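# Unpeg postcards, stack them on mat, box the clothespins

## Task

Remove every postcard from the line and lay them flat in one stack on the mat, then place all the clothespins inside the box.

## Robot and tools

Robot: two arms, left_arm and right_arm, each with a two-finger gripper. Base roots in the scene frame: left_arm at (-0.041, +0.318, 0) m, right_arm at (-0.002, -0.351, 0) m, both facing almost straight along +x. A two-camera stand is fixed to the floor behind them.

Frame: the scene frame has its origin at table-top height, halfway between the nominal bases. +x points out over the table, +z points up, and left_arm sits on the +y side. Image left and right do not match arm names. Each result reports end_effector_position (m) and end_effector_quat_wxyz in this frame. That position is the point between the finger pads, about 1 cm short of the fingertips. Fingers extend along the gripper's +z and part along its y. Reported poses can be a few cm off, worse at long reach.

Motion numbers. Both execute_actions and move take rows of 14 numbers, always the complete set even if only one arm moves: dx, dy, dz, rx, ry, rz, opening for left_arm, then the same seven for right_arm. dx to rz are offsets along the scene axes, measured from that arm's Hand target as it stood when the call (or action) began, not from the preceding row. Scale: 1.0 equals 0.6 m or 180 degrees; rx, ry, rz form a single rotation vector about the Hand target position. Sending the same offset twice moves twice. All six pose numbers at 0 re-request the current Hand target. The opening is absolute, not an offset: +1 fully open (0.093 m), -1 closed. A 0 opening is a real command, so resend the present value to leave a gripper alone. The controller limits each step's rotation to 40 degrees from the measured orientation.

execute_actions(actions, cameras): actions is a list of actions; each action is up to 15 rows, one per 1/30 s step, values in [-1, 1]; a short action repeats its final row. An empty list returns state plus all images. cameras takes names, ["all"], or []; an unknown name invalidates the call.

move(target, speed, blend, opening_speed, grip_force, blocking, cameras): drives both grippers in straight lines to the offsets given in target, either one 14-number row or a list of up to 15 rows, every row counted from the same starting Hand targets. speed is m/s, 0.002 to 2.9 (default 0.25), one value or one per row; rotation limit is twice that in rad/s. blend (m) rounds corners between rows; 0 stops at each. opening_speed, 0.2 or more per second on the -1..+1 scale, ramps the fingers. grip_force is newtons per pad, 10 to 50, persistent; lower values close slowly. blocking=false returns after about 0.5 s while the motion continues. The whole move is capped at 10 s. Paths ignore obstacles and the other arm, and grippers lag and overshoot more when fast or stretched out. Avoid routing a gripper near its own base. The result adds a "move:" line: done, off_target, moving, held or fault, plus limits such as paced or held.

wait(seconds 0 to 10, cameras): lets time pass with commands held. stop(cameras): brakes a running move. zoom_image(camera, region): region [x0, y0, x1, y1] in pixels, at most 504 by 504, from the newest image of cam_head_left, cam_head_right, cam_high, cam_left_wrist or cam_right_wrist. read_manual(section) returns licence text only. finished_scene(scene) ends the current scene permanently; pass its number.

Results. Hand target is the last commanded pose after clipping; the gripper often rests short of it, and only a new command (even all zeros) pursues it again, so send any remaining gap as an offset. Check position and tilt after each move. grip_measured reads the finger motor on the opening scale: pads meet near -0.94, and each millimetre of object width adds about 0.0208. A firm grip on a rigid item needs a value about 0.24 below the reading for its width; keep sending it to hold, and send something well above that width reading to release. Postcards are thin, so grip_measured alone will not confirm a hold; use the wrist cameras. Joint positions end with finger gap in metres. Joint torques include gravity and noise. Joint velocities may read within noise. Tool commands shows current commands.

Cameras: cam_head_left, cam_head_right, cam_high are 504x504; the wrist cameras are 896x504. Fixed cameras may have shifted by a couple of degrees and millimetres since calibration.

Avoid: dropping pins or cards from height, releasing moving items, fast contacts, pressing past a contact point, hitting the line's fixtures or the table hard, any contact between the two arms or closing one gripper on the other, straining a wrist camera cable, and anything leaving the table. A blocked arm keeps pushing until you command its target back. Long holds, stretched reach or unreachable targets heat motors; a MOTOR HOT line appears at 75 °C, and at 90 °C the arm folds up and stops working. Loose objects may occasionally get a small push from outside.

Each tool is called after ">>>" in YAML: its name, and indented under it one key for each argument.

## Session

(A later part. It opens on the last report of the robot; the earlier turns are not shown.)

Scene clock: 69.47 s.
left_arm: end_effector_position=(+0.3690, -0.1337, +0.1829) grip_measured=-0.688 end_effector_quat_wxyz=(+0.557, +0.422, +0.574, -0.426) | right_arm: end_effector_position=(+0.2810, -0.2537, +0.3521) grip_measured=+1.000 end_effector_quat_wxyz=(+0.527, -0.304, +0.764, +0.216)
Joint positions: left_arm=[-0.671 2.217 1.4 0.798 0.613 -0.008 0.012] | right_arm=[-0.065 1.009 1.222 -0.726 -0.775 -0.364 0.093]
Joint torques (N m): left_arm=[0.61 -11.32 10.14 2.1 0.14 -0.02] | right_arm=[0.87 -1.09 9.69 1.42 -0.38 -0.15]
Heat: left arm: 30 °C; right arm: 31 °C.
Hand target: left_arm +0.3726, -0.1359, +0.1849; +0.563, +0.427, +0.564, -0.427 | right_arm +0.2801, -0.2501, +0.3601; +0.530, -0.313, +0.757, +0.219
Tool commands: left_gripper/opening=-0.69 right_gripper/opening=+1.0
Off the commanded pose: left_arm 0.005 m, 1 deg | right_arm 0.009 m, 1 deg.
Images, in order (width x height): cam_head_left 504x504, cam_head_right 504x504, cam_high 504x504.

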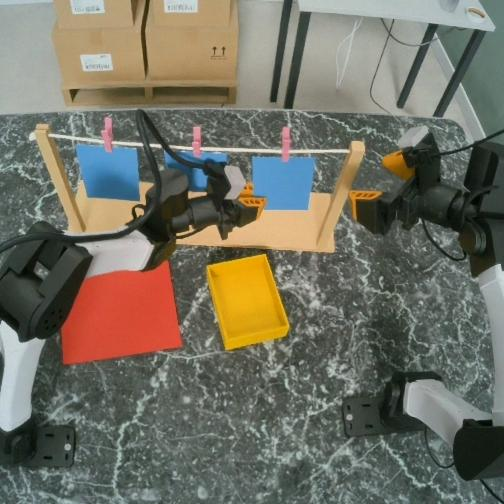

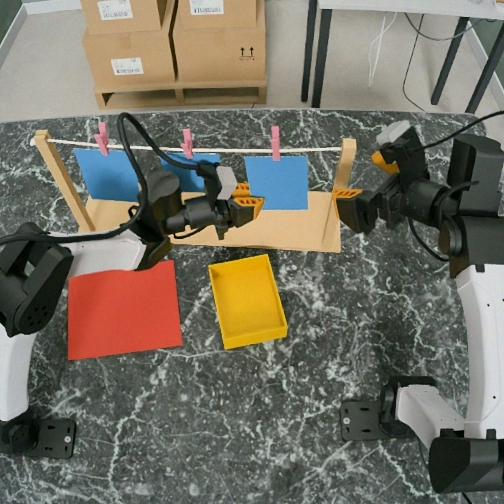

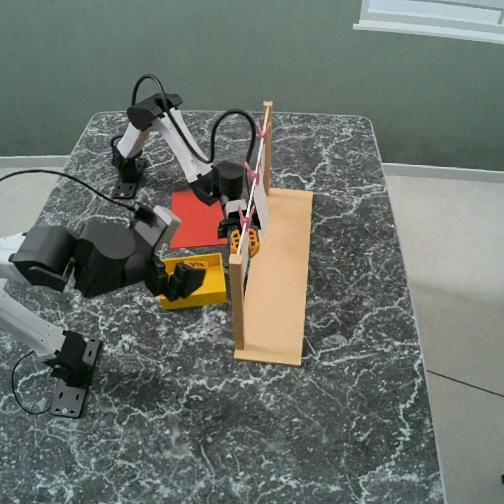

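>>> move:
  target: [0.0010, 0.0017, -0.0165, 0, 0, -0.0556, -0.69, 0, 0, 0, 0, 0, 0, 1]
  speed: 0.1
  cameras: ["cam_left_wrist", "cam_right_wrist", "cam_high"]

Scene clock: 73.27 s.
left_arm: end_effector_position=(+0.3685, -0.1343, +0.1787) grip_measured=-0.688 end_effector_quat_wxyz=(+0.525, +0.471, +0.526, -0.475) | right_arm: end_effector_position=(+0.2810, -0.2537, +0.3521) grip_measured=+1.000 end_effector_quat_wxyz=(+0.527, -0.304, +0.764, +0.216)
Joint positions: left_arm=[-0.625 2.299 1.506 0.797 0.837 -0.008 0.012] | right_arm=[-0.065 1.009 1.222 -0.726 -0.775 -0.364 0.093]
Joint torques (N m): left_arm=[0.85 -11.75 10.04 1.77 0.11 -0.03] | right_arm=[0.94 -0.92 9.76 1.43 -0.37 -0.12]
Heat: left arm: 30 °C; right arm: 31 °C.
Hand target: left_arm +0.3733, -0.1348, +0.1750; +0.524, +0.475, +0.524, -0.474 | right_arm +0.2801, -0.2501, +0.3601; +0.530, -0.313, +0.757, +0.219
Off the commanded pose: left_arm 0.006 m, 0 deg | right_arm 0.009 m, 1 deg.
move: done
camera_calibration:
cam_left_wrist: T_world_to_cam=[[-0.993585, -0.11303, -0.00360453, 0.353773], [-0.0418303, 0.396948, -0.916887, 0.273955], [0.105066, -0.910855, -0.39913, -0.0019941], [0, 0, 0, 1]] pos_world=[0.363173, -0.0705752, 0.251665]
cam_right_wrist: T_world_to_cam=[[0.668398, -0.743667, -0.0142914, -0.37355], [-0.543498, -0.475192, -0.691955, 0.314726], [0.507793, 0.470269, -0.721799, 0.316002], [0, 0, 0, 1]] pos_world=[0.260269, -0.276847, 0.440528]
Images, in order (width x height): cam_high 504x504, cam_left_wrist 896x504, cam_right_wrist 896x504.

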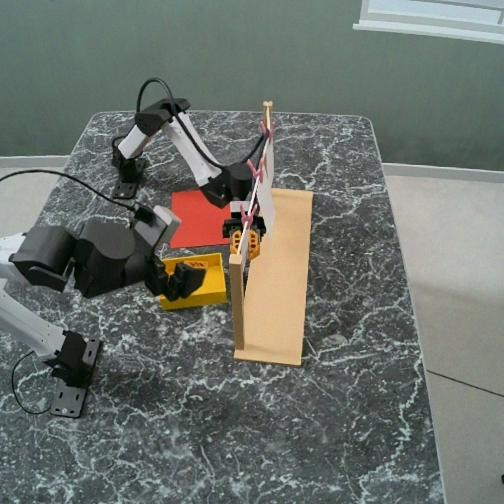

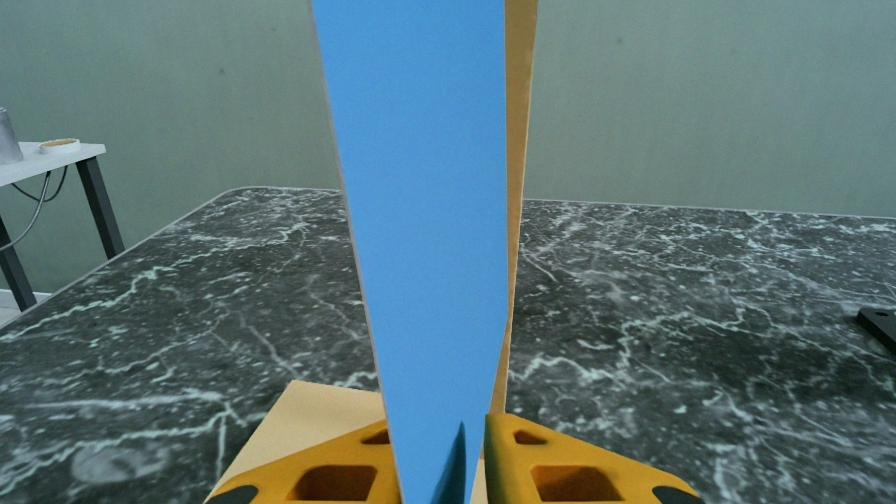

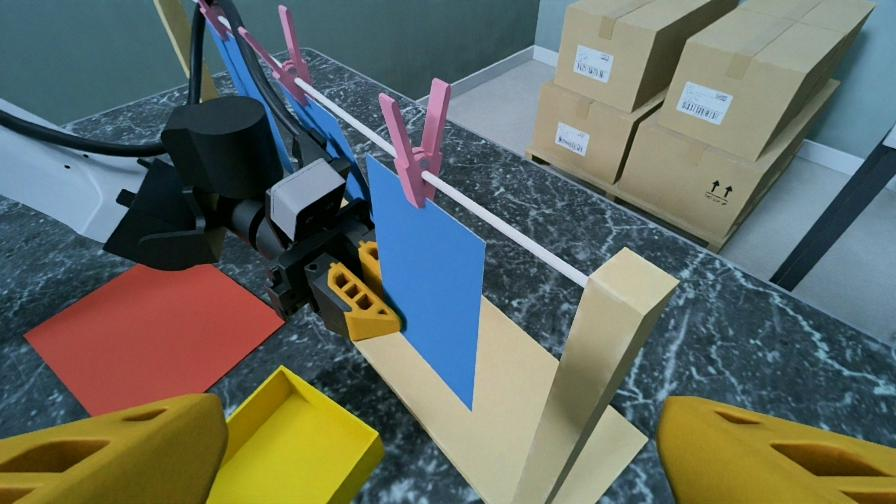

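>>> zoom_image:
  camera: "cam_right_wrist"
  region: [180, 0, 500, 240]

>>> zoom_image:
  camera: "cam_high"
  region: [190, 90, 310, 290]

>>> zoom_image:
  camera: "cam_left_wrist"
  region: [300, 250, 620, 504]

Scaled by 1.575 from the camera's 896x504 image, which has a finer 1280x720 frame.

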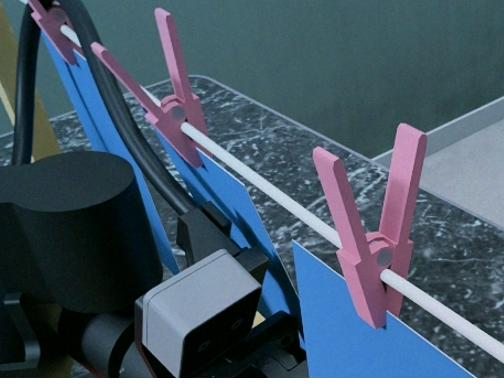

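Scaled by 2.520 from the camera's 504x504 image, which has a finer 720x720 frame.

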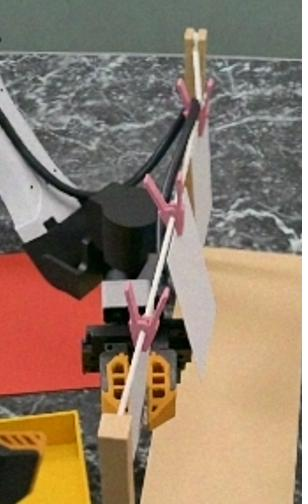

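Scaled by 1.575 from the camera's 896x504 image, which has a finer 1280x720 frame.

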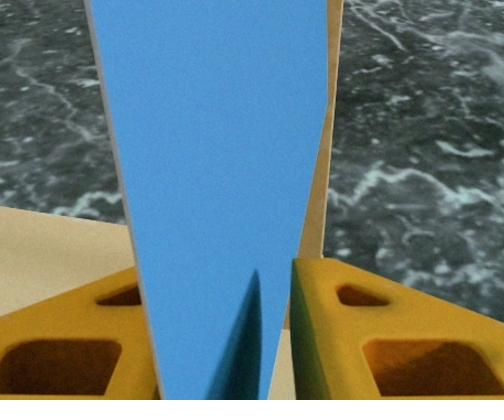

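>>> move:
  target: [-0.0028, 0.0062, 0.0050, 0, 0, 0.0889, -0.62, 0, 0, 0, 0, 0, 0, 1]
  speed: 0.1
  cameras: ["cam_left_wrist", "cam_right_wrist", "cam_high"]

Scene clock: 83.03 s.
left_arm: end_effector_position=(+0.3739, -0.1325, +0.1594) grip_measured=-0.622 end_effector_quat_wxyz=(+0.568, +0.400, +0.596, -0.403) | right_arm: end_effector_position=(+0.2810, -0.2537, +0.3521) grip_measured=+1.000 end_effector_quat_wxyz=(+0.527, -0.304, +0.764, +0.216)
Joint positions: left_arm=[-0.686 2.248 1.36 0.854 0.518 -0.008 0.015] | right_arm=[-0.065 1.009 1.222 -0.726 -0.775 -0.364 0.093]
Joint torques (N m): left_arm=[-0.32 -16.08 6.31 2.11 -0.22 -0.04] | right_arm=[0.96 -0.94 9.61 1.41 -0.39 -0.15]
Heat: left arm: 34 °C; right arm: 32 °C.
Hand target: left_arm +0.3716, -0.1311, +0.1782; +0.585, +0.397, +0.585, -0.397 | right_arm +0.2801, -0.2501, +0.3601; +0.530, -0.313, +0.757, +0.219
Off the commanded pose: left_arm 0.019 m, 2 deg | right_arm 0.009 m, 1 deg.
move: off_target (left_arm)
camera_calibration:
cam_left_wrist: T_world_to_cam=[[-0.931566, -0.363222, 0.0159481, 0.299837], [-0.169167, 0.394205, -0.903319, 0.300892], [0.321818, -0.844199, -0.428673, -0.0760519], [0, 0, 0, 1]] pos_world=[0.354694, -0.0739089, 0.234418]
cam_right_wrist: T_world_to_cam=[[0.668398, -0.743667, -0.0142914, -0.37355], [-0.543498, -0.475192, -0.691955, 0.314726], [0.507793, 0.470269, -0.721799, 0.316002], [0, 0, 0, 1]] pos_world=[0.260269, -0.276847, 0.440528]
Images, in order (width x height): cam_high 504x504, cam_left_wrist 896x504, cam_right_wrist 896x504.

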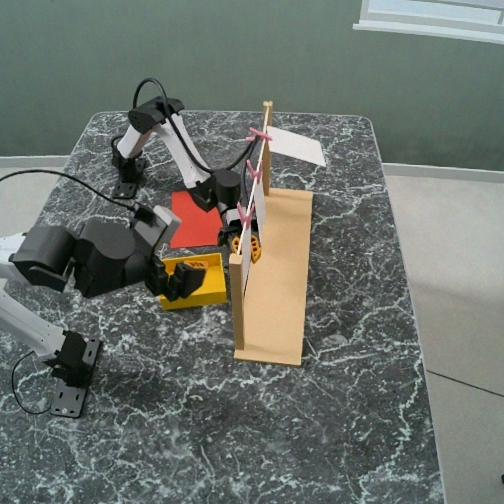

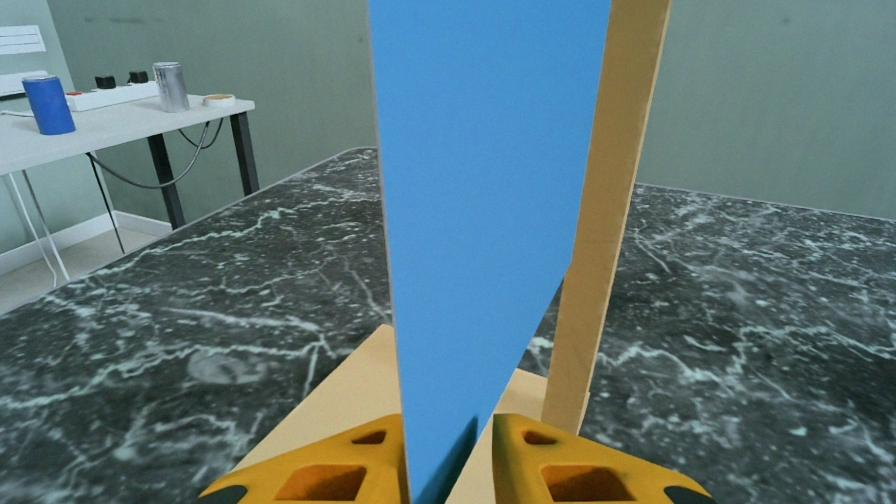

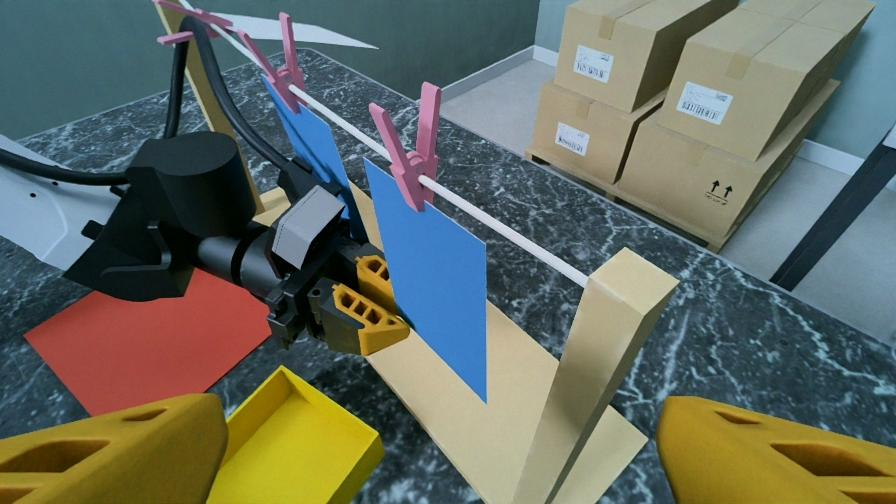

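>>> zoom_image:
  camera: "cam_right_wrist"
  region: [130, 0, 400, 200]

>>> zoom_image:
  camera: "cam_high"
  region: [170, 80, 350, 280]

>>> wait:
  seconds: 0
  cameras: ["cam_head_left", "cam_head_right"]

>>> zoom_image:
  camera: "cam_head_left"
  region: [30, 80, 330, 280]

>>> zoom_image:
  camera: "cam_head_right"
  region: [30, 80, 330, 280]

Scaled by 1.867 from the camera's 896x504 image, which has a finer 1280x720 frame.

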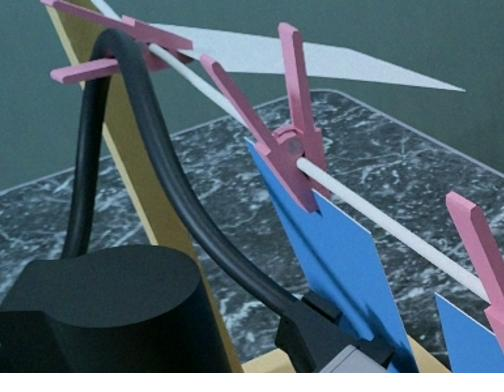

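Scaled by 2.520 from the camera's 504x504 image, which has a finer 720x720 frame.

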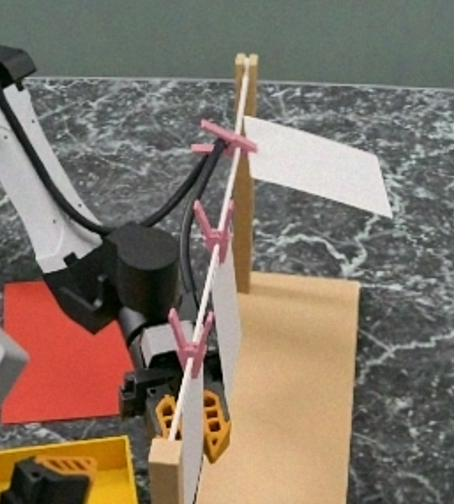

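Scene clock: 83.70 s.
left_arm: end_effector_position=(+0.3740, -0.1325, +0.1594) grip_measured=-0.622 end_effector_quat_wxyz=(+0.568, +0.400, +0.596, -0.403) | right_arm: end_effector_position=(+0.2810, -0.2537, +0.3521) grip_measured=+1.000 end_effector_quat_wxyz=(+0.527, -0.304, +0.764, +0.216)
Joint positions: left_arm=[-0.686 2.248 1.36 0.854 0.517 -0.008 0.015] | right_arm=[-0.065 1.009 1.222 -0.726 -0.775 -0.364 0.093]
Joint torques (N m): left_arm=[-0.29 -16.08 6.31 2.11 -0.21 -0.04] | right_arm=[0.83 -0.87 9.66 1.46 -0.39 -0.13]
Heat: left arm: 35 °C; right arm: 32 °C.
Hand target: left_arm +0.3716, -0.1311, +0.1782; +0.585, +0.397, +0.585, -0.397 | right_arm +0.2801, -0.2501, +0.3601; +0.530, -0.313, +0.757, +0.219
Tool commands: left_gripper/opening=-0.62 right_gripper/opening=+1.0
Off the commanded pose: left_arm 0.019 m, 2 deg | right_arm 0.009 m, 1 deg.
Images, in order (width x height): cam_head_left 504x504, cam_head_right 504x504.

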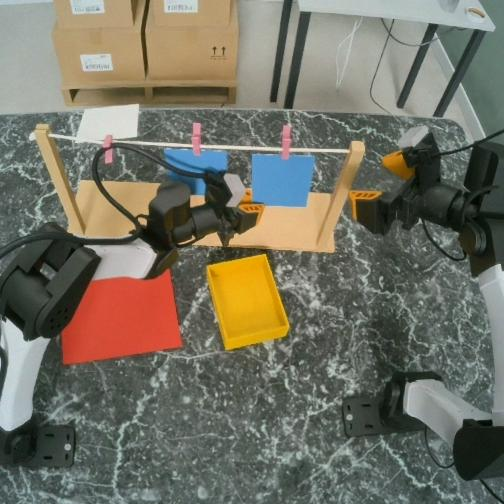

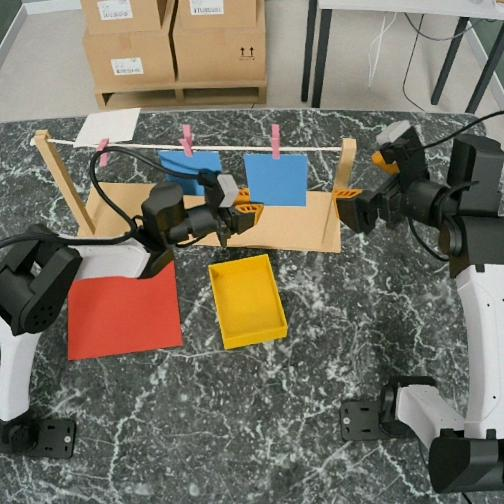

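Scaled by 1.680 from the camera's 504x504 image, which has a finer 720x720 frame.

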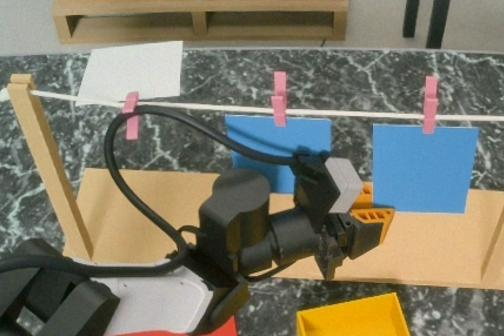

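Scaled by 1.680 from the camera's 504x504 image, which has a finer 720x720 frame.

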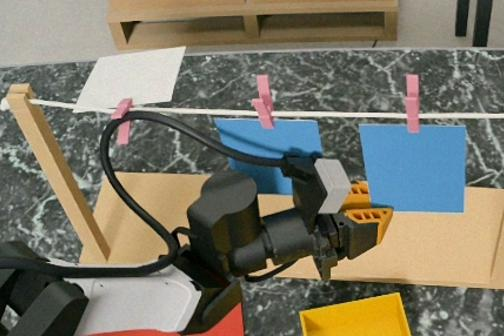

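>>> move:
  target: [-0.0160, 0.0010, 0.0750, 0, 0, 0, -0.60, 0, 0, 0, 0, 0, 0, 1]
  speed: 0.06
  cameras: ["cam_left_wrist", "cam_right_wrist", "cam_high", "cam_head_left"]

Scene clock: 94.57 s.
left_arm: end_effector_position=(+0.3636, -0.1311, +0.2033) grip_measured=-0.602 end_effector_quat_wxyz=(+0.570, +0.400, +0.594, -0.403) | right_arm: end_effector_position=(+0.2810, -0.2537, +0.3520) grip_measured=+1.000 end_effector_quat_wxyz=(+0.527, -0.304, +0.764, +0.217)
Joint positions: left_arm=[-0.699 2.129 1.36 0.74 0.506 -0.008 0.016] | right_arm=[-0.065 1.009 1.222 -0.726 -0.775 -0.364 0.093]
Joint torques (N m): left_arm=[-0.38 -15.31 8.27 1.95 -0.22 -0.04] | right_arm=[0.96 -0.96 9.65 1.45 -0.39 -0.14]
Heat: left arm: 42 °C; right arm: 33 °C.
Hand target: left_arm +0.3620, -0.1305, +0.2232; +0.585, +0.397, +0.585, -0.397 | right_arm +0.2801, -0.2501, +0.3600; +0.530, -0.313, +0.757, +0.219
Off the commanded pose: left_arm 0.020 m, 2 deg | right_arm 0.009 m, 1 deg.
move: off_target (left_arm)
camera_calibration:
cam_left_wrist: T_world_to_cam=[[-0.931621, -0.363176, 0.013585, 0.290524], [-0.166042, 0.392086, -0.90482, 0.337126], [0.323282, -0.845205, -0.425578, -0.0539938], [0, 0, 0, 1]] pos_world=[0.34409, -0.0723068, 0.278113]
cam_right_wrist: T_world_to_cam=[[0.66839, -0.743668, -0.0145753, -0.373423], [-0.543787, -0.475185, -0.691733, 0.314704], [0.507493, 0.470273, -0.722006, 0.316172], [0, 0, 0, 1]] pos_world=[0.260269, -0.276847, 0.440527]
Images, in order (width x height): cam_head_left 504x504, cam_high 504x504, cam_left_wrist 896x504, cam_right_wrist 896x504.

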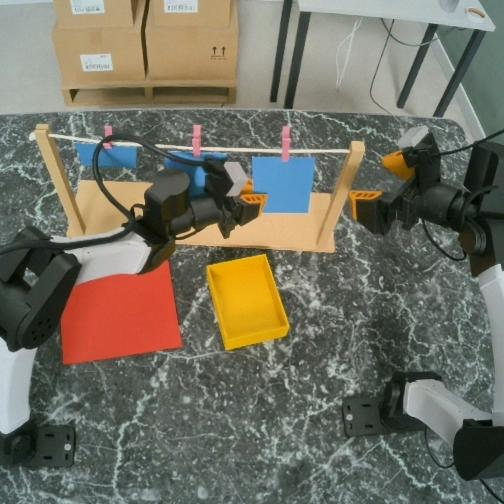

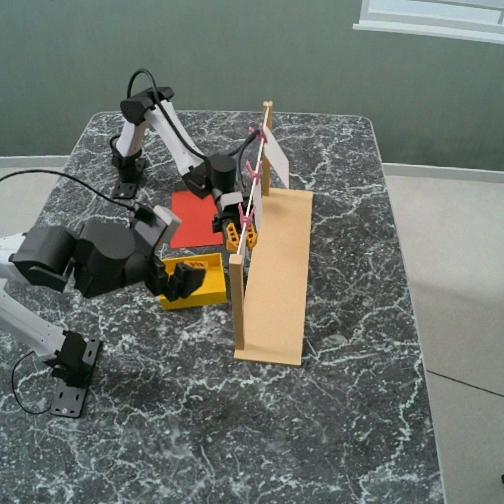

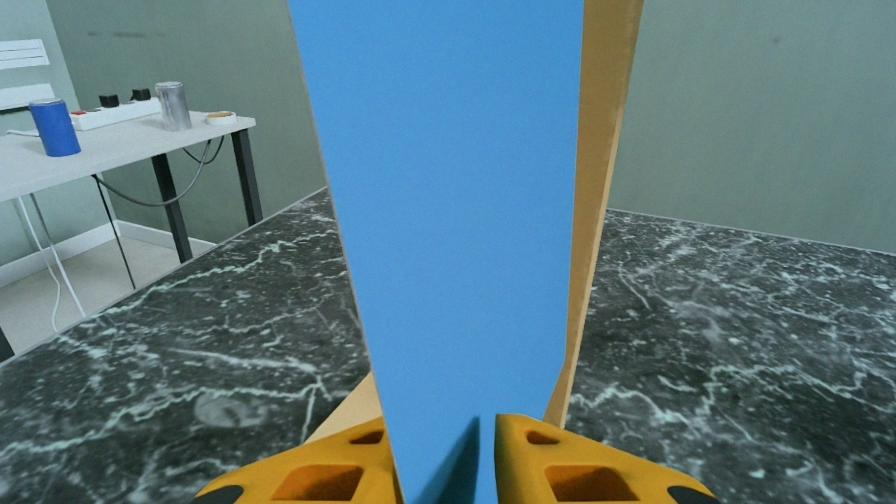

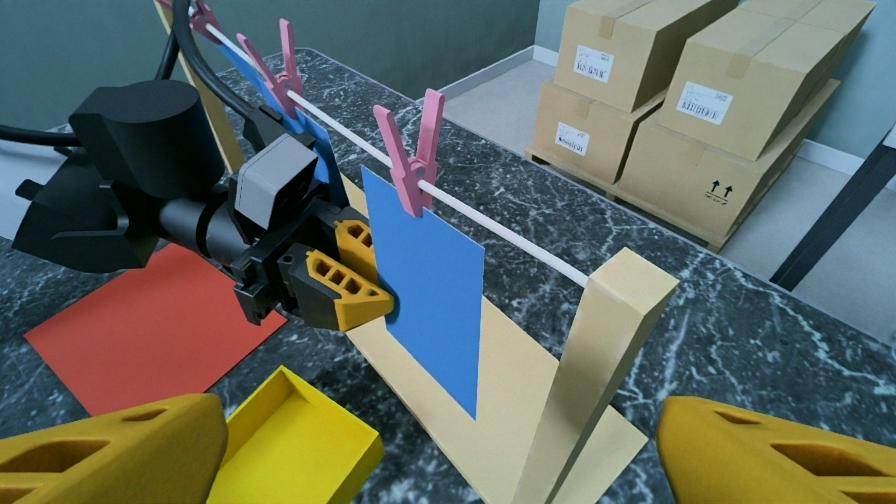

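>>> execute_actions:
  actions: []
  cameras: ["all"]

Scene clock: 96.27 s.
left_arm: end_effector_position=(+0.3636, -0.1311, +0.2031) grip_measured=-0.602 end_effector_quat_wxyz=(+0.569, +0.400, +0.594, -0.403) | right_arm: end_effector_position=(+0.2810, -0.2537, +0.3520) grip_measured=+1.000 end_effector_quat_wxyz=(+0.527, -0.304, +0.764, +0.217)
Joint positions: left_arm=[-0.699 2.129 1.36 0.739 0.506 -0.008 0.016] | right_arm=[-0.065 1.009 1.222 -0.726 -0.775 -0.364 0.093]
Joint velocities: within noise
Joint torques (N m): left_arm=[-0.38 -15.31 8.28 1.96 -0.23 -0.04] | right_arm=[0.91 -0.95 9.65 1.42 -0.4 -0.15]
Heat: left arm: 43 °C; right arm: 33 °C.
Hand target: left_arm +0.3620, -0.1305, +0.2231; +0.585, +0.397, +0.585, -0.397 | right_arm +0.2801, -0.2501, +0.3600; +0.530, -0.313, +0.757, +0.219
Tool commands: left_gripper/opening=-0.6 right_gripper/opening=+1.0
Off the commanded pose: left_arm 0.020 m, 2 deg | right_arm 0.009 m, 1 deg.
camera_calibration:
cam_left_wrist: T_world_to_cam=[[-0.9316, -0.36322, 0.013923, 0.290514], [-0.166557, 0.392519, -0.904537, 0.337184], [0.323081, -0.844986, -0.426167, -0.0538194], [0, 0, 0, 1]] pos_world=[0.344191, -0.0723072, 0.278014]
cam_right_wrist: T_world_to_cam=[[0.66839, -0.743668, -0.0145753, -0.373423], [-0.543787, -0.475185, -0.691733, 0.314704], [0.507493, 0.470273, -0.722006, 0.316172], [0, 0, 0, 1]] pos_world=[0.260269, -0.276847, 0.440527]

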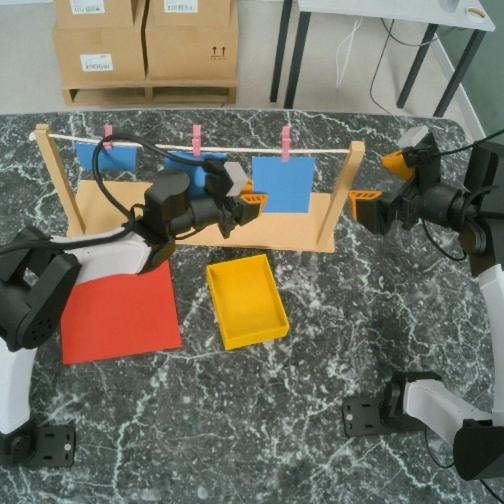

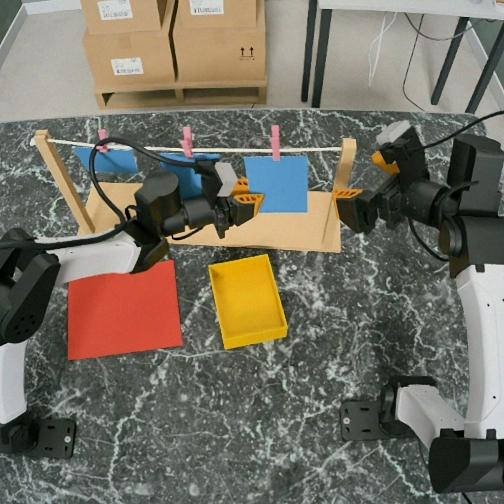

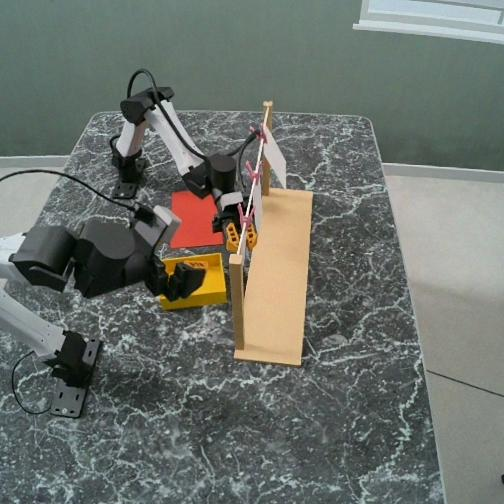

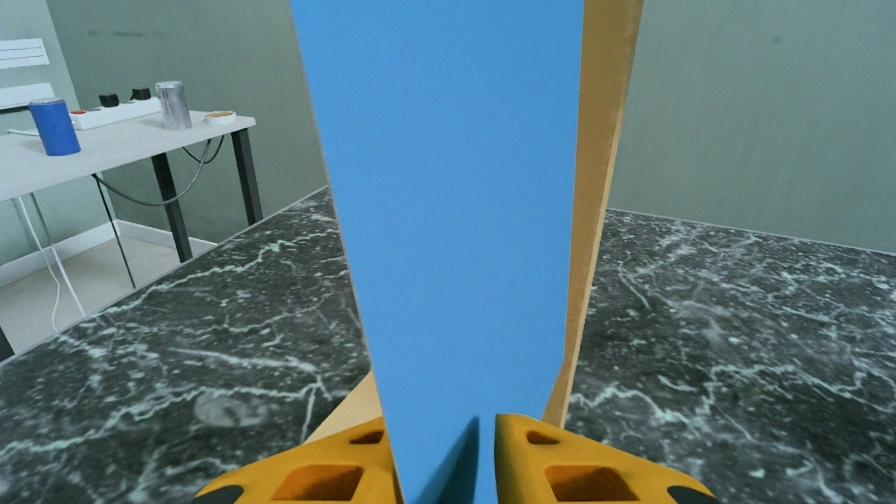

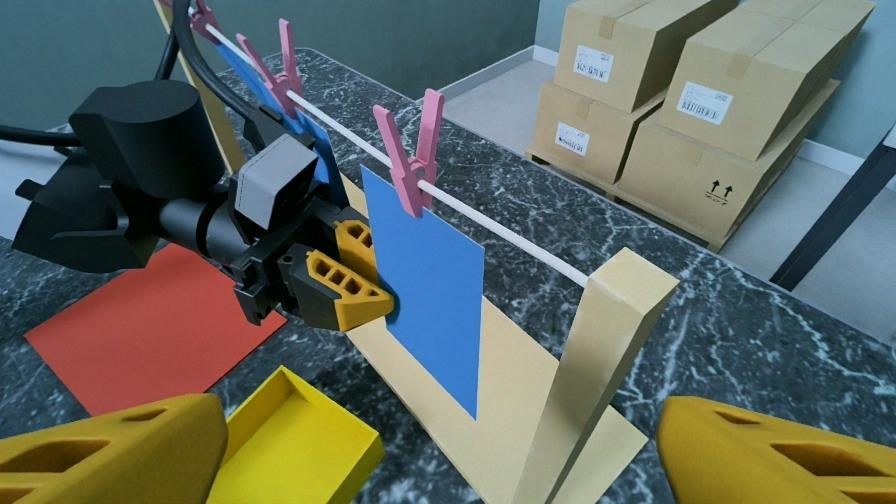

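>>> zoom_image:
  camera: "cam_head_left"
  region: [30, 100, 280, 250]

>>> zoom_image:
  camera: "cam_high"
  region: [200, 90, 320, 270]

>>> zoom_image:
  camera: "cam_right_wrist"
  region: [100, 0, 500, 225]

Scaled by 2.016 from the camera's 504x504 image, which has a finer 720x720 frame.

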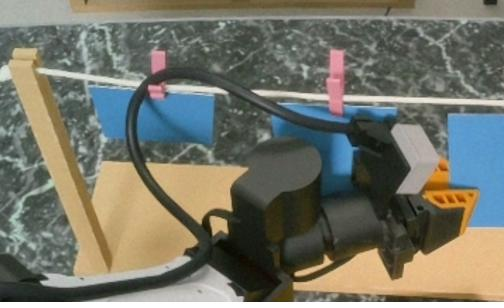

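Scaled by 2.800 from the camera's 504x504 image, which has a finer 720x720 frame.

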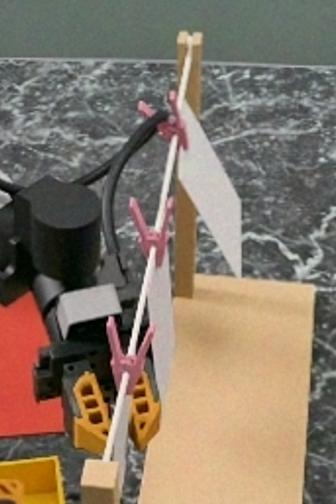

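Scaled by 1.260 from the camera's 896x504 image, which has a finer 1280x720 frame.

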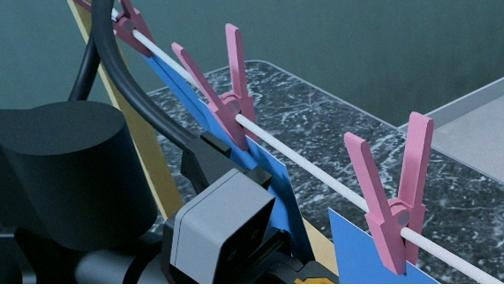

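>>> move:
  target: [-0.013, 0.0, 0.04, 0, 0, 0, -0.6, 0, 0, 0, 0, 0, 0, 1.0]
  speed: 0.06
  cameras: ["cam_head_left", "cam_high", "cam_right_wrist"]

>>> zoom_image:
  camera: "cam_head_left"
  region: [30, 100, 280, 250]

>>> zoom_image:
  camera: "cam_high"
  region: [200, 90, 320, 270]

Scene clock: 100.93 s.
left_arm: end_effector_position=(+0.3545, -0.1310, +0.2228) grip_measured=-0.602 end_effector_quat_wxyz=(+0.565, +0.401, +0.598, -0.403) | right_arm: end_effector_position=(+0.2810, -0.2537, +0.3520) grip_measured=+1.000 end_effector_quat_wxyz=(+0.527, -0.304, +0.764, +0.217)
Joint positions: left_arm=[-0.711 2.067 1.36 0.666 0.495 -0.008 0.016] | right_arm=[-0.065 1.009 1.222 -0.726 -0.775 -0.364 0.093]
Joint torques (N m): left_arm=[-0.27 -14.87 9.5 1.97 -0.24 -0.04] | right_arm=[0.96 -0.94 9.72 1.45 -0.37 -0.12]
Heat: left arm: 44 °C; right arm: 33 °C.
Hand target: left_arm +0.3541, -0.1305, +0.2471; +0.585, +0.397, +0.585, -0.397 | right_arm +0.2801, -0.2501, +0.3600; +0.530, -0.313, +0.757, +0.219
Off the commanded pose: left_arm 0.024 m, 3 deg | right_arm 0.009 m, 1 deg.
move: off_target (left_arm)
camera_calibration:
cam_right_wrist: T_world_to_cam=[[0.66839, -0.743668, -0.0145753, -0.373423], [-0.543787, -0.475185, -0.691733, 0.314704], [0.507493, 0.470273, -0.722006, 0.316172], [0, 0, 0, 1]] pos_world=[0.260269, -0.276847, 0.440527]
Images, in order (width x height): cam_head_left 504x504, cam_high 504x504, cam_right_wrist 896x504.

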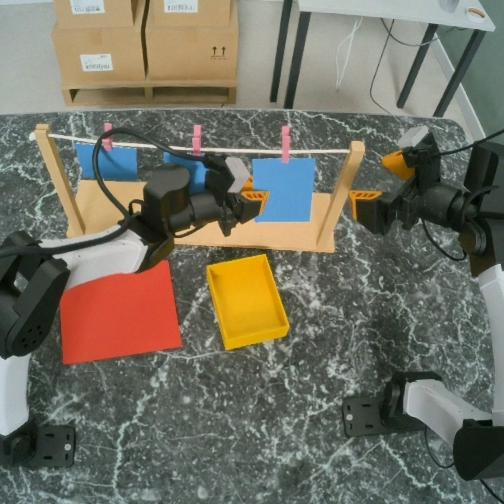

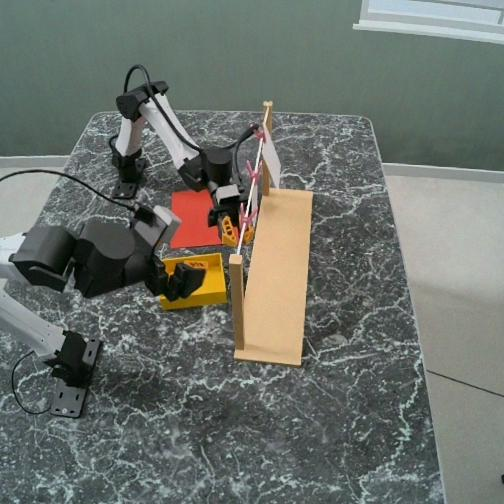

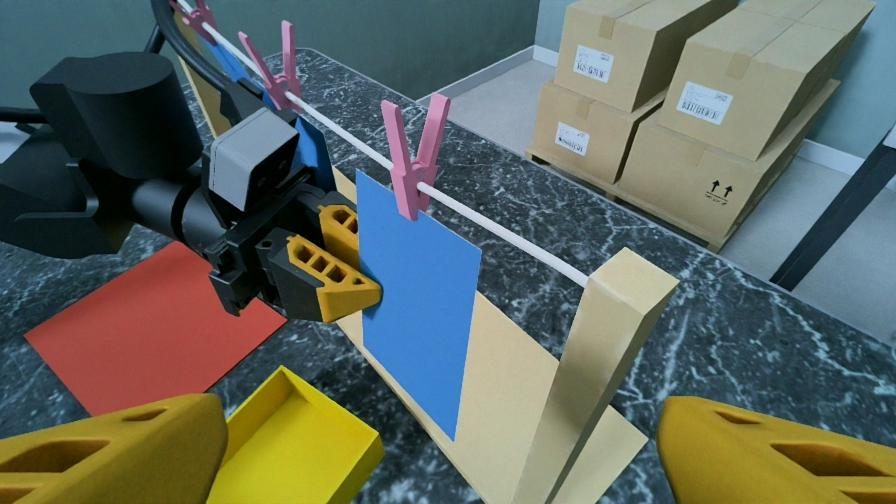

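Scaled by 2.016 from the camera's 504x504 image, which has a finer 720x720 frame.

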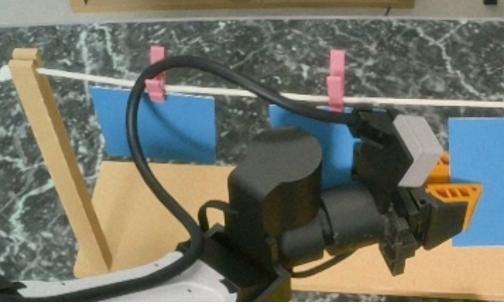

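Scaled by 2.800 from the camera's 504x504 image, which has a finer 720x720 frame.

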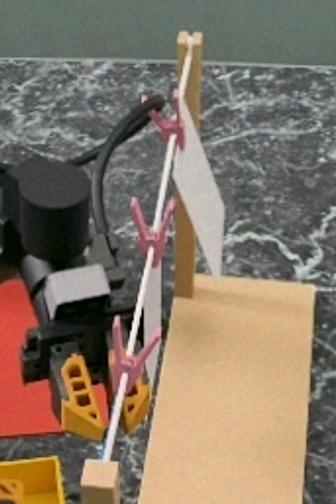

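>>> move:
  target: [-0.006, 0.0, 0.04, 0, 0, 0, -0.6, 0, 0, 0, 0, 0, 0, 1.0]
  speed: 0.06
  cameras: ["cam_head_left", "cam_high", "cam_right_wrist"]

>>> zoom_image:
  camera: "cam_head_left"
  region: [30, 100, 280, 250]

>>> zoom_image:
  camera: "cam_high"
  region: [200, 90, 320, 270]

Scene clock: 102.37 s.
left_arm: end_effector_position=(+0.3506, -0.1307, +0.2422) grip_measured=-0.602 end_effector_quat_wxyz=(+0.562, +0.402, +0.601, -0.402) | right_arm: end_effector_position=(+0.2810, -0.2537, +0.3520) grip_measured=+1.000 end_effector_quat_wxyz=(+0.527, -0.304, +0.764, +0.217)
Joint positions: left_arm=[-0.716 2.022 1.386 0.584 0.489 -0.008 0.016] | right_arm=[-0.065 1.009 1.222 -0.726 -0.775 -0.364 0.093]
Joint torques (N m): left_arm=[-0.28 -14.64 10.69 1.98 -0.24 -0.05] | right_arm=[0.92 -0.88 9.59 1.42 -0.4 -0.15]
Heat: left arm: 44 °C; right arm: 33 °C.
Hand target: left_arm +0.3505, -0.1305, +0.2711; +0.585, +0.397, +0.585, -0.397 | right_arm +0.2801, -0.2501, +0.3600; +0.530, -0.313, +0.757, +0.219
Off the commanded pose: left_arm 0.029 m, 3 deg | right_arm 0.009 m, 1 deg.
move: off_target (left_arm)
camera_calibration:
cam_right_wrist: T_world_to_cam=[[0.66839, -0.743668, -0.0145753, -0.373423], [-0.543787, -0.475185, -0.691733, 0.314704], [0.507493, 0.470273, -0.722006, 0.316172], [0, 0, 0, 1]] pos_world=[0.260269, -0.276847, 0.440527]
Images, in order (width x height): cam_head_left 504x504, cam_high 504x504, cam_right_wrist 896x504.

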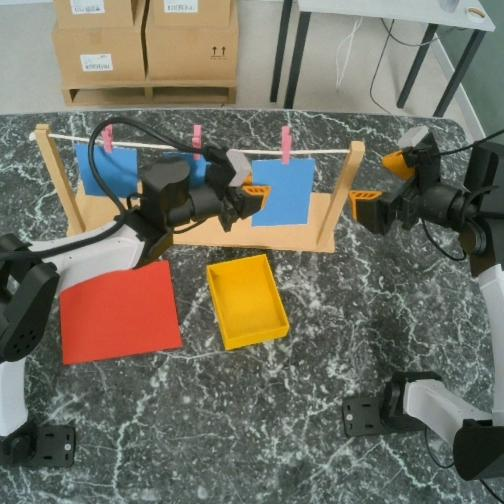

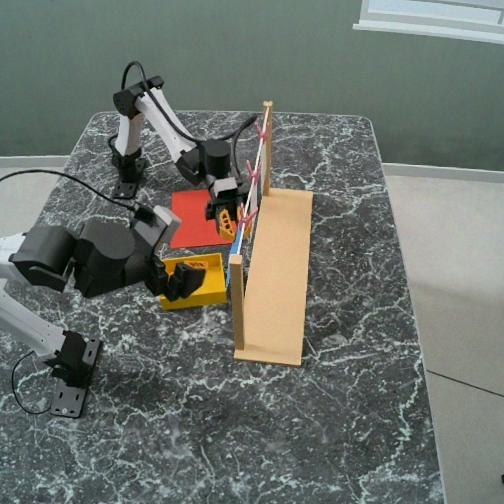

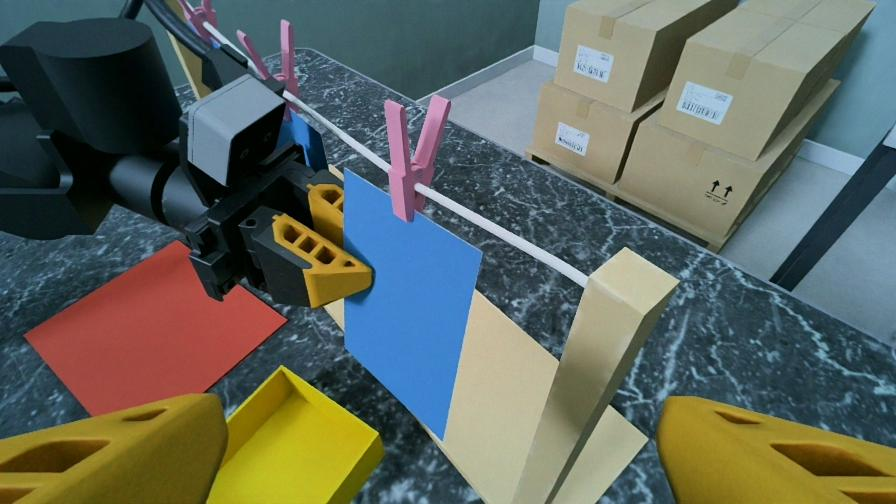

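Scaled by 2.016 from the camera's 504x504 image, which has a finer 720x720 frame.

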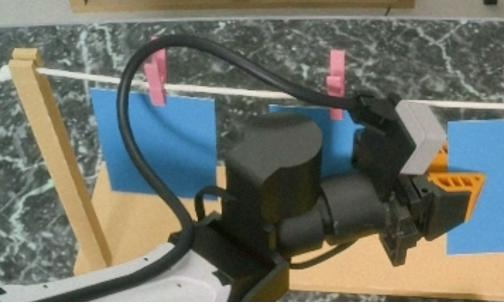

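Scaled by 2.800 from the camera's 504x504 image, which has a finer 720x720 frame.

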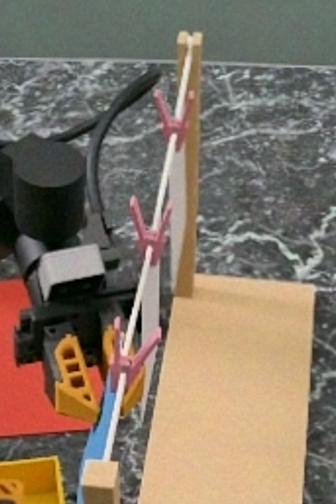

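>>> execute_actions:
  actions: []
  cameras: ["cam_left_wrist", "cam_right_wrist", "cam_head_right"]

>>> zoom_image:
  camera: "cam_left_wrist"
  region: [196, 254, 700, 504]

>>> zoom_image:
  camera: "cam_right_wrist"
  region: [100, 0, 604, 450]

Scene clock: 116.30 s.
left_arm: end_effector_position=(+0.3506, -0.1307, +0.2421) grip_measured=-0.602 end_effector_quat_wxyz=(+0.562, +0.402, +0.601, -0.402) | right_arm: end_effector_position=(+0.2810, -0.2537, +0.3520) grip_measured=+1.000 end_effector_quat_wxyz=(+0.527, -0.304, +0.764, +0.217)
Joint positions: left_arm=[-0.716 2.022 1.386 0.584 0.489 -0.008 0.016] | right_arm=[-0.065 1.009 1.222 -0.726 -0.775 -0.364 0.093]
Joint velocities: within noise
Joint torques (N m): left_arm=[-0.31 -14.63 10.66 1.99 -0.23 -0.04] | right_arm=[0.91 -0.85 9.62 1.43 -0.39 -0.13]
Heat: left arm: 44 °C; right arm: 34 °C.
Hand target: left_arm +0.3505, -0.1305, +0.2711; +0.585, +0.397, +0.585, -0.397 | right_arm +0.2801, -0.2501, +0.3600; +0.530, -0.313, +0.757, +0.219
Tool commands: left_gripper/opening=-0.6 right_gripper/opening=+1.0
Off the commanded pose: left_arm 0.029 m, 3 deg | right_arm 0.009 m, 1 deg.
camera_calibration:
cam_left_wrist: T_world_to_cam=[[-0.93188, -0.362014, 0.0233432, 0.275905], [-0.180098, 0.405824, -0.896031, 0.374571], [0.314902, -0.839198, -0.443377, -0.0248963], [0, 0, 0, 1]] pos_world=[0.33241, -0.0730213, 0.318148]
cam_right_wrist: T_world_to_cam=[[0.66839, -0.743668, -0.0145753, -0.373423], [-0.543787, -0.475185, -0.691733, 0.314704], [0.507493, 0.470273, -0.722006, 0.316172], [0, 0, 0, 1]] pos_world=[0.260269, -0.276847, 0.440527]
Images, in order (width x height): cam_head_right 504x504, cam_left_wrist 896x504, cam_right_wrist 896x504.

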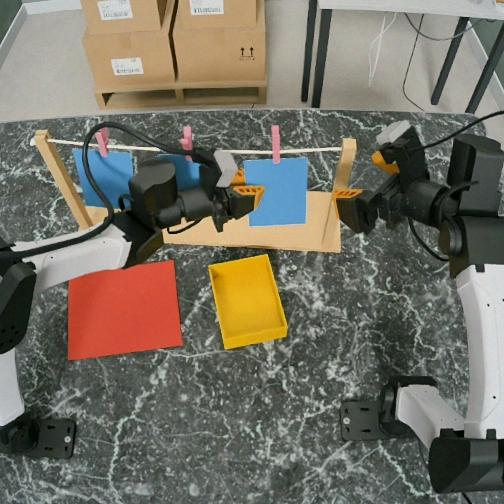

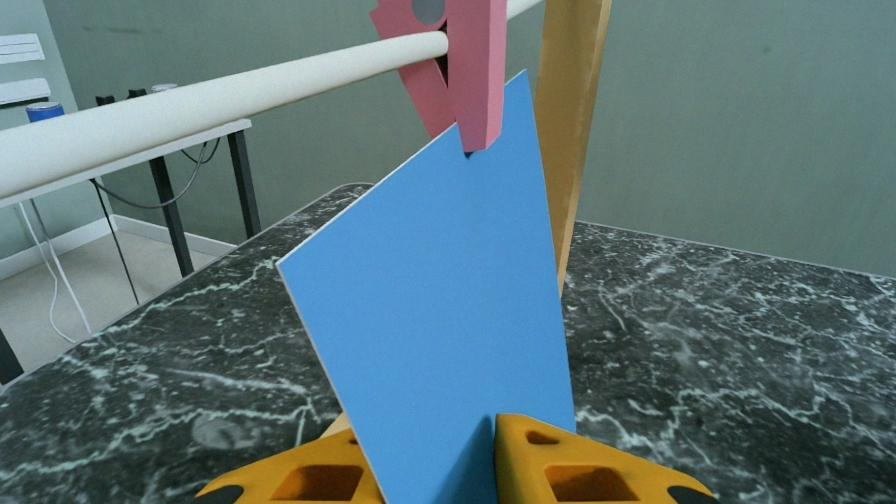

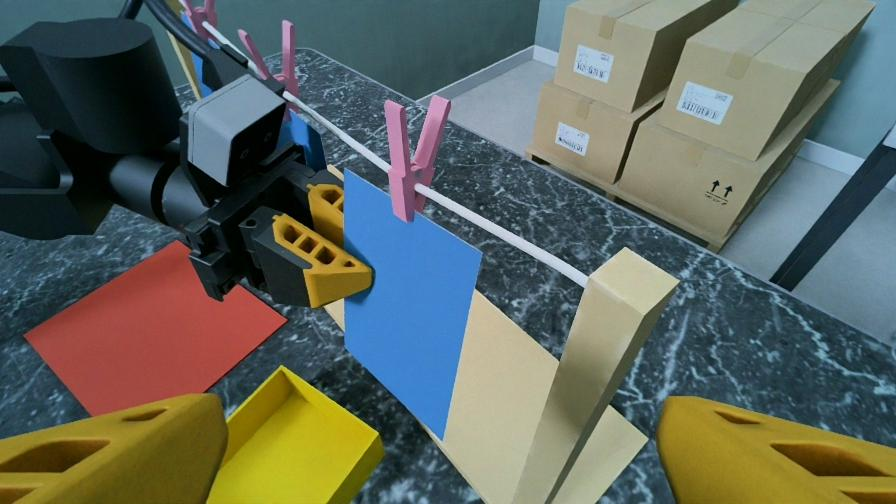

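Scaled by 1.000.

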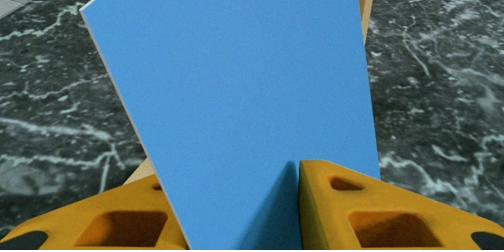

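Scaled by 1.000.

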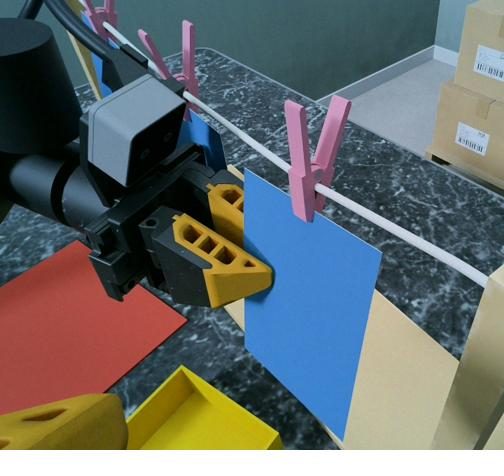

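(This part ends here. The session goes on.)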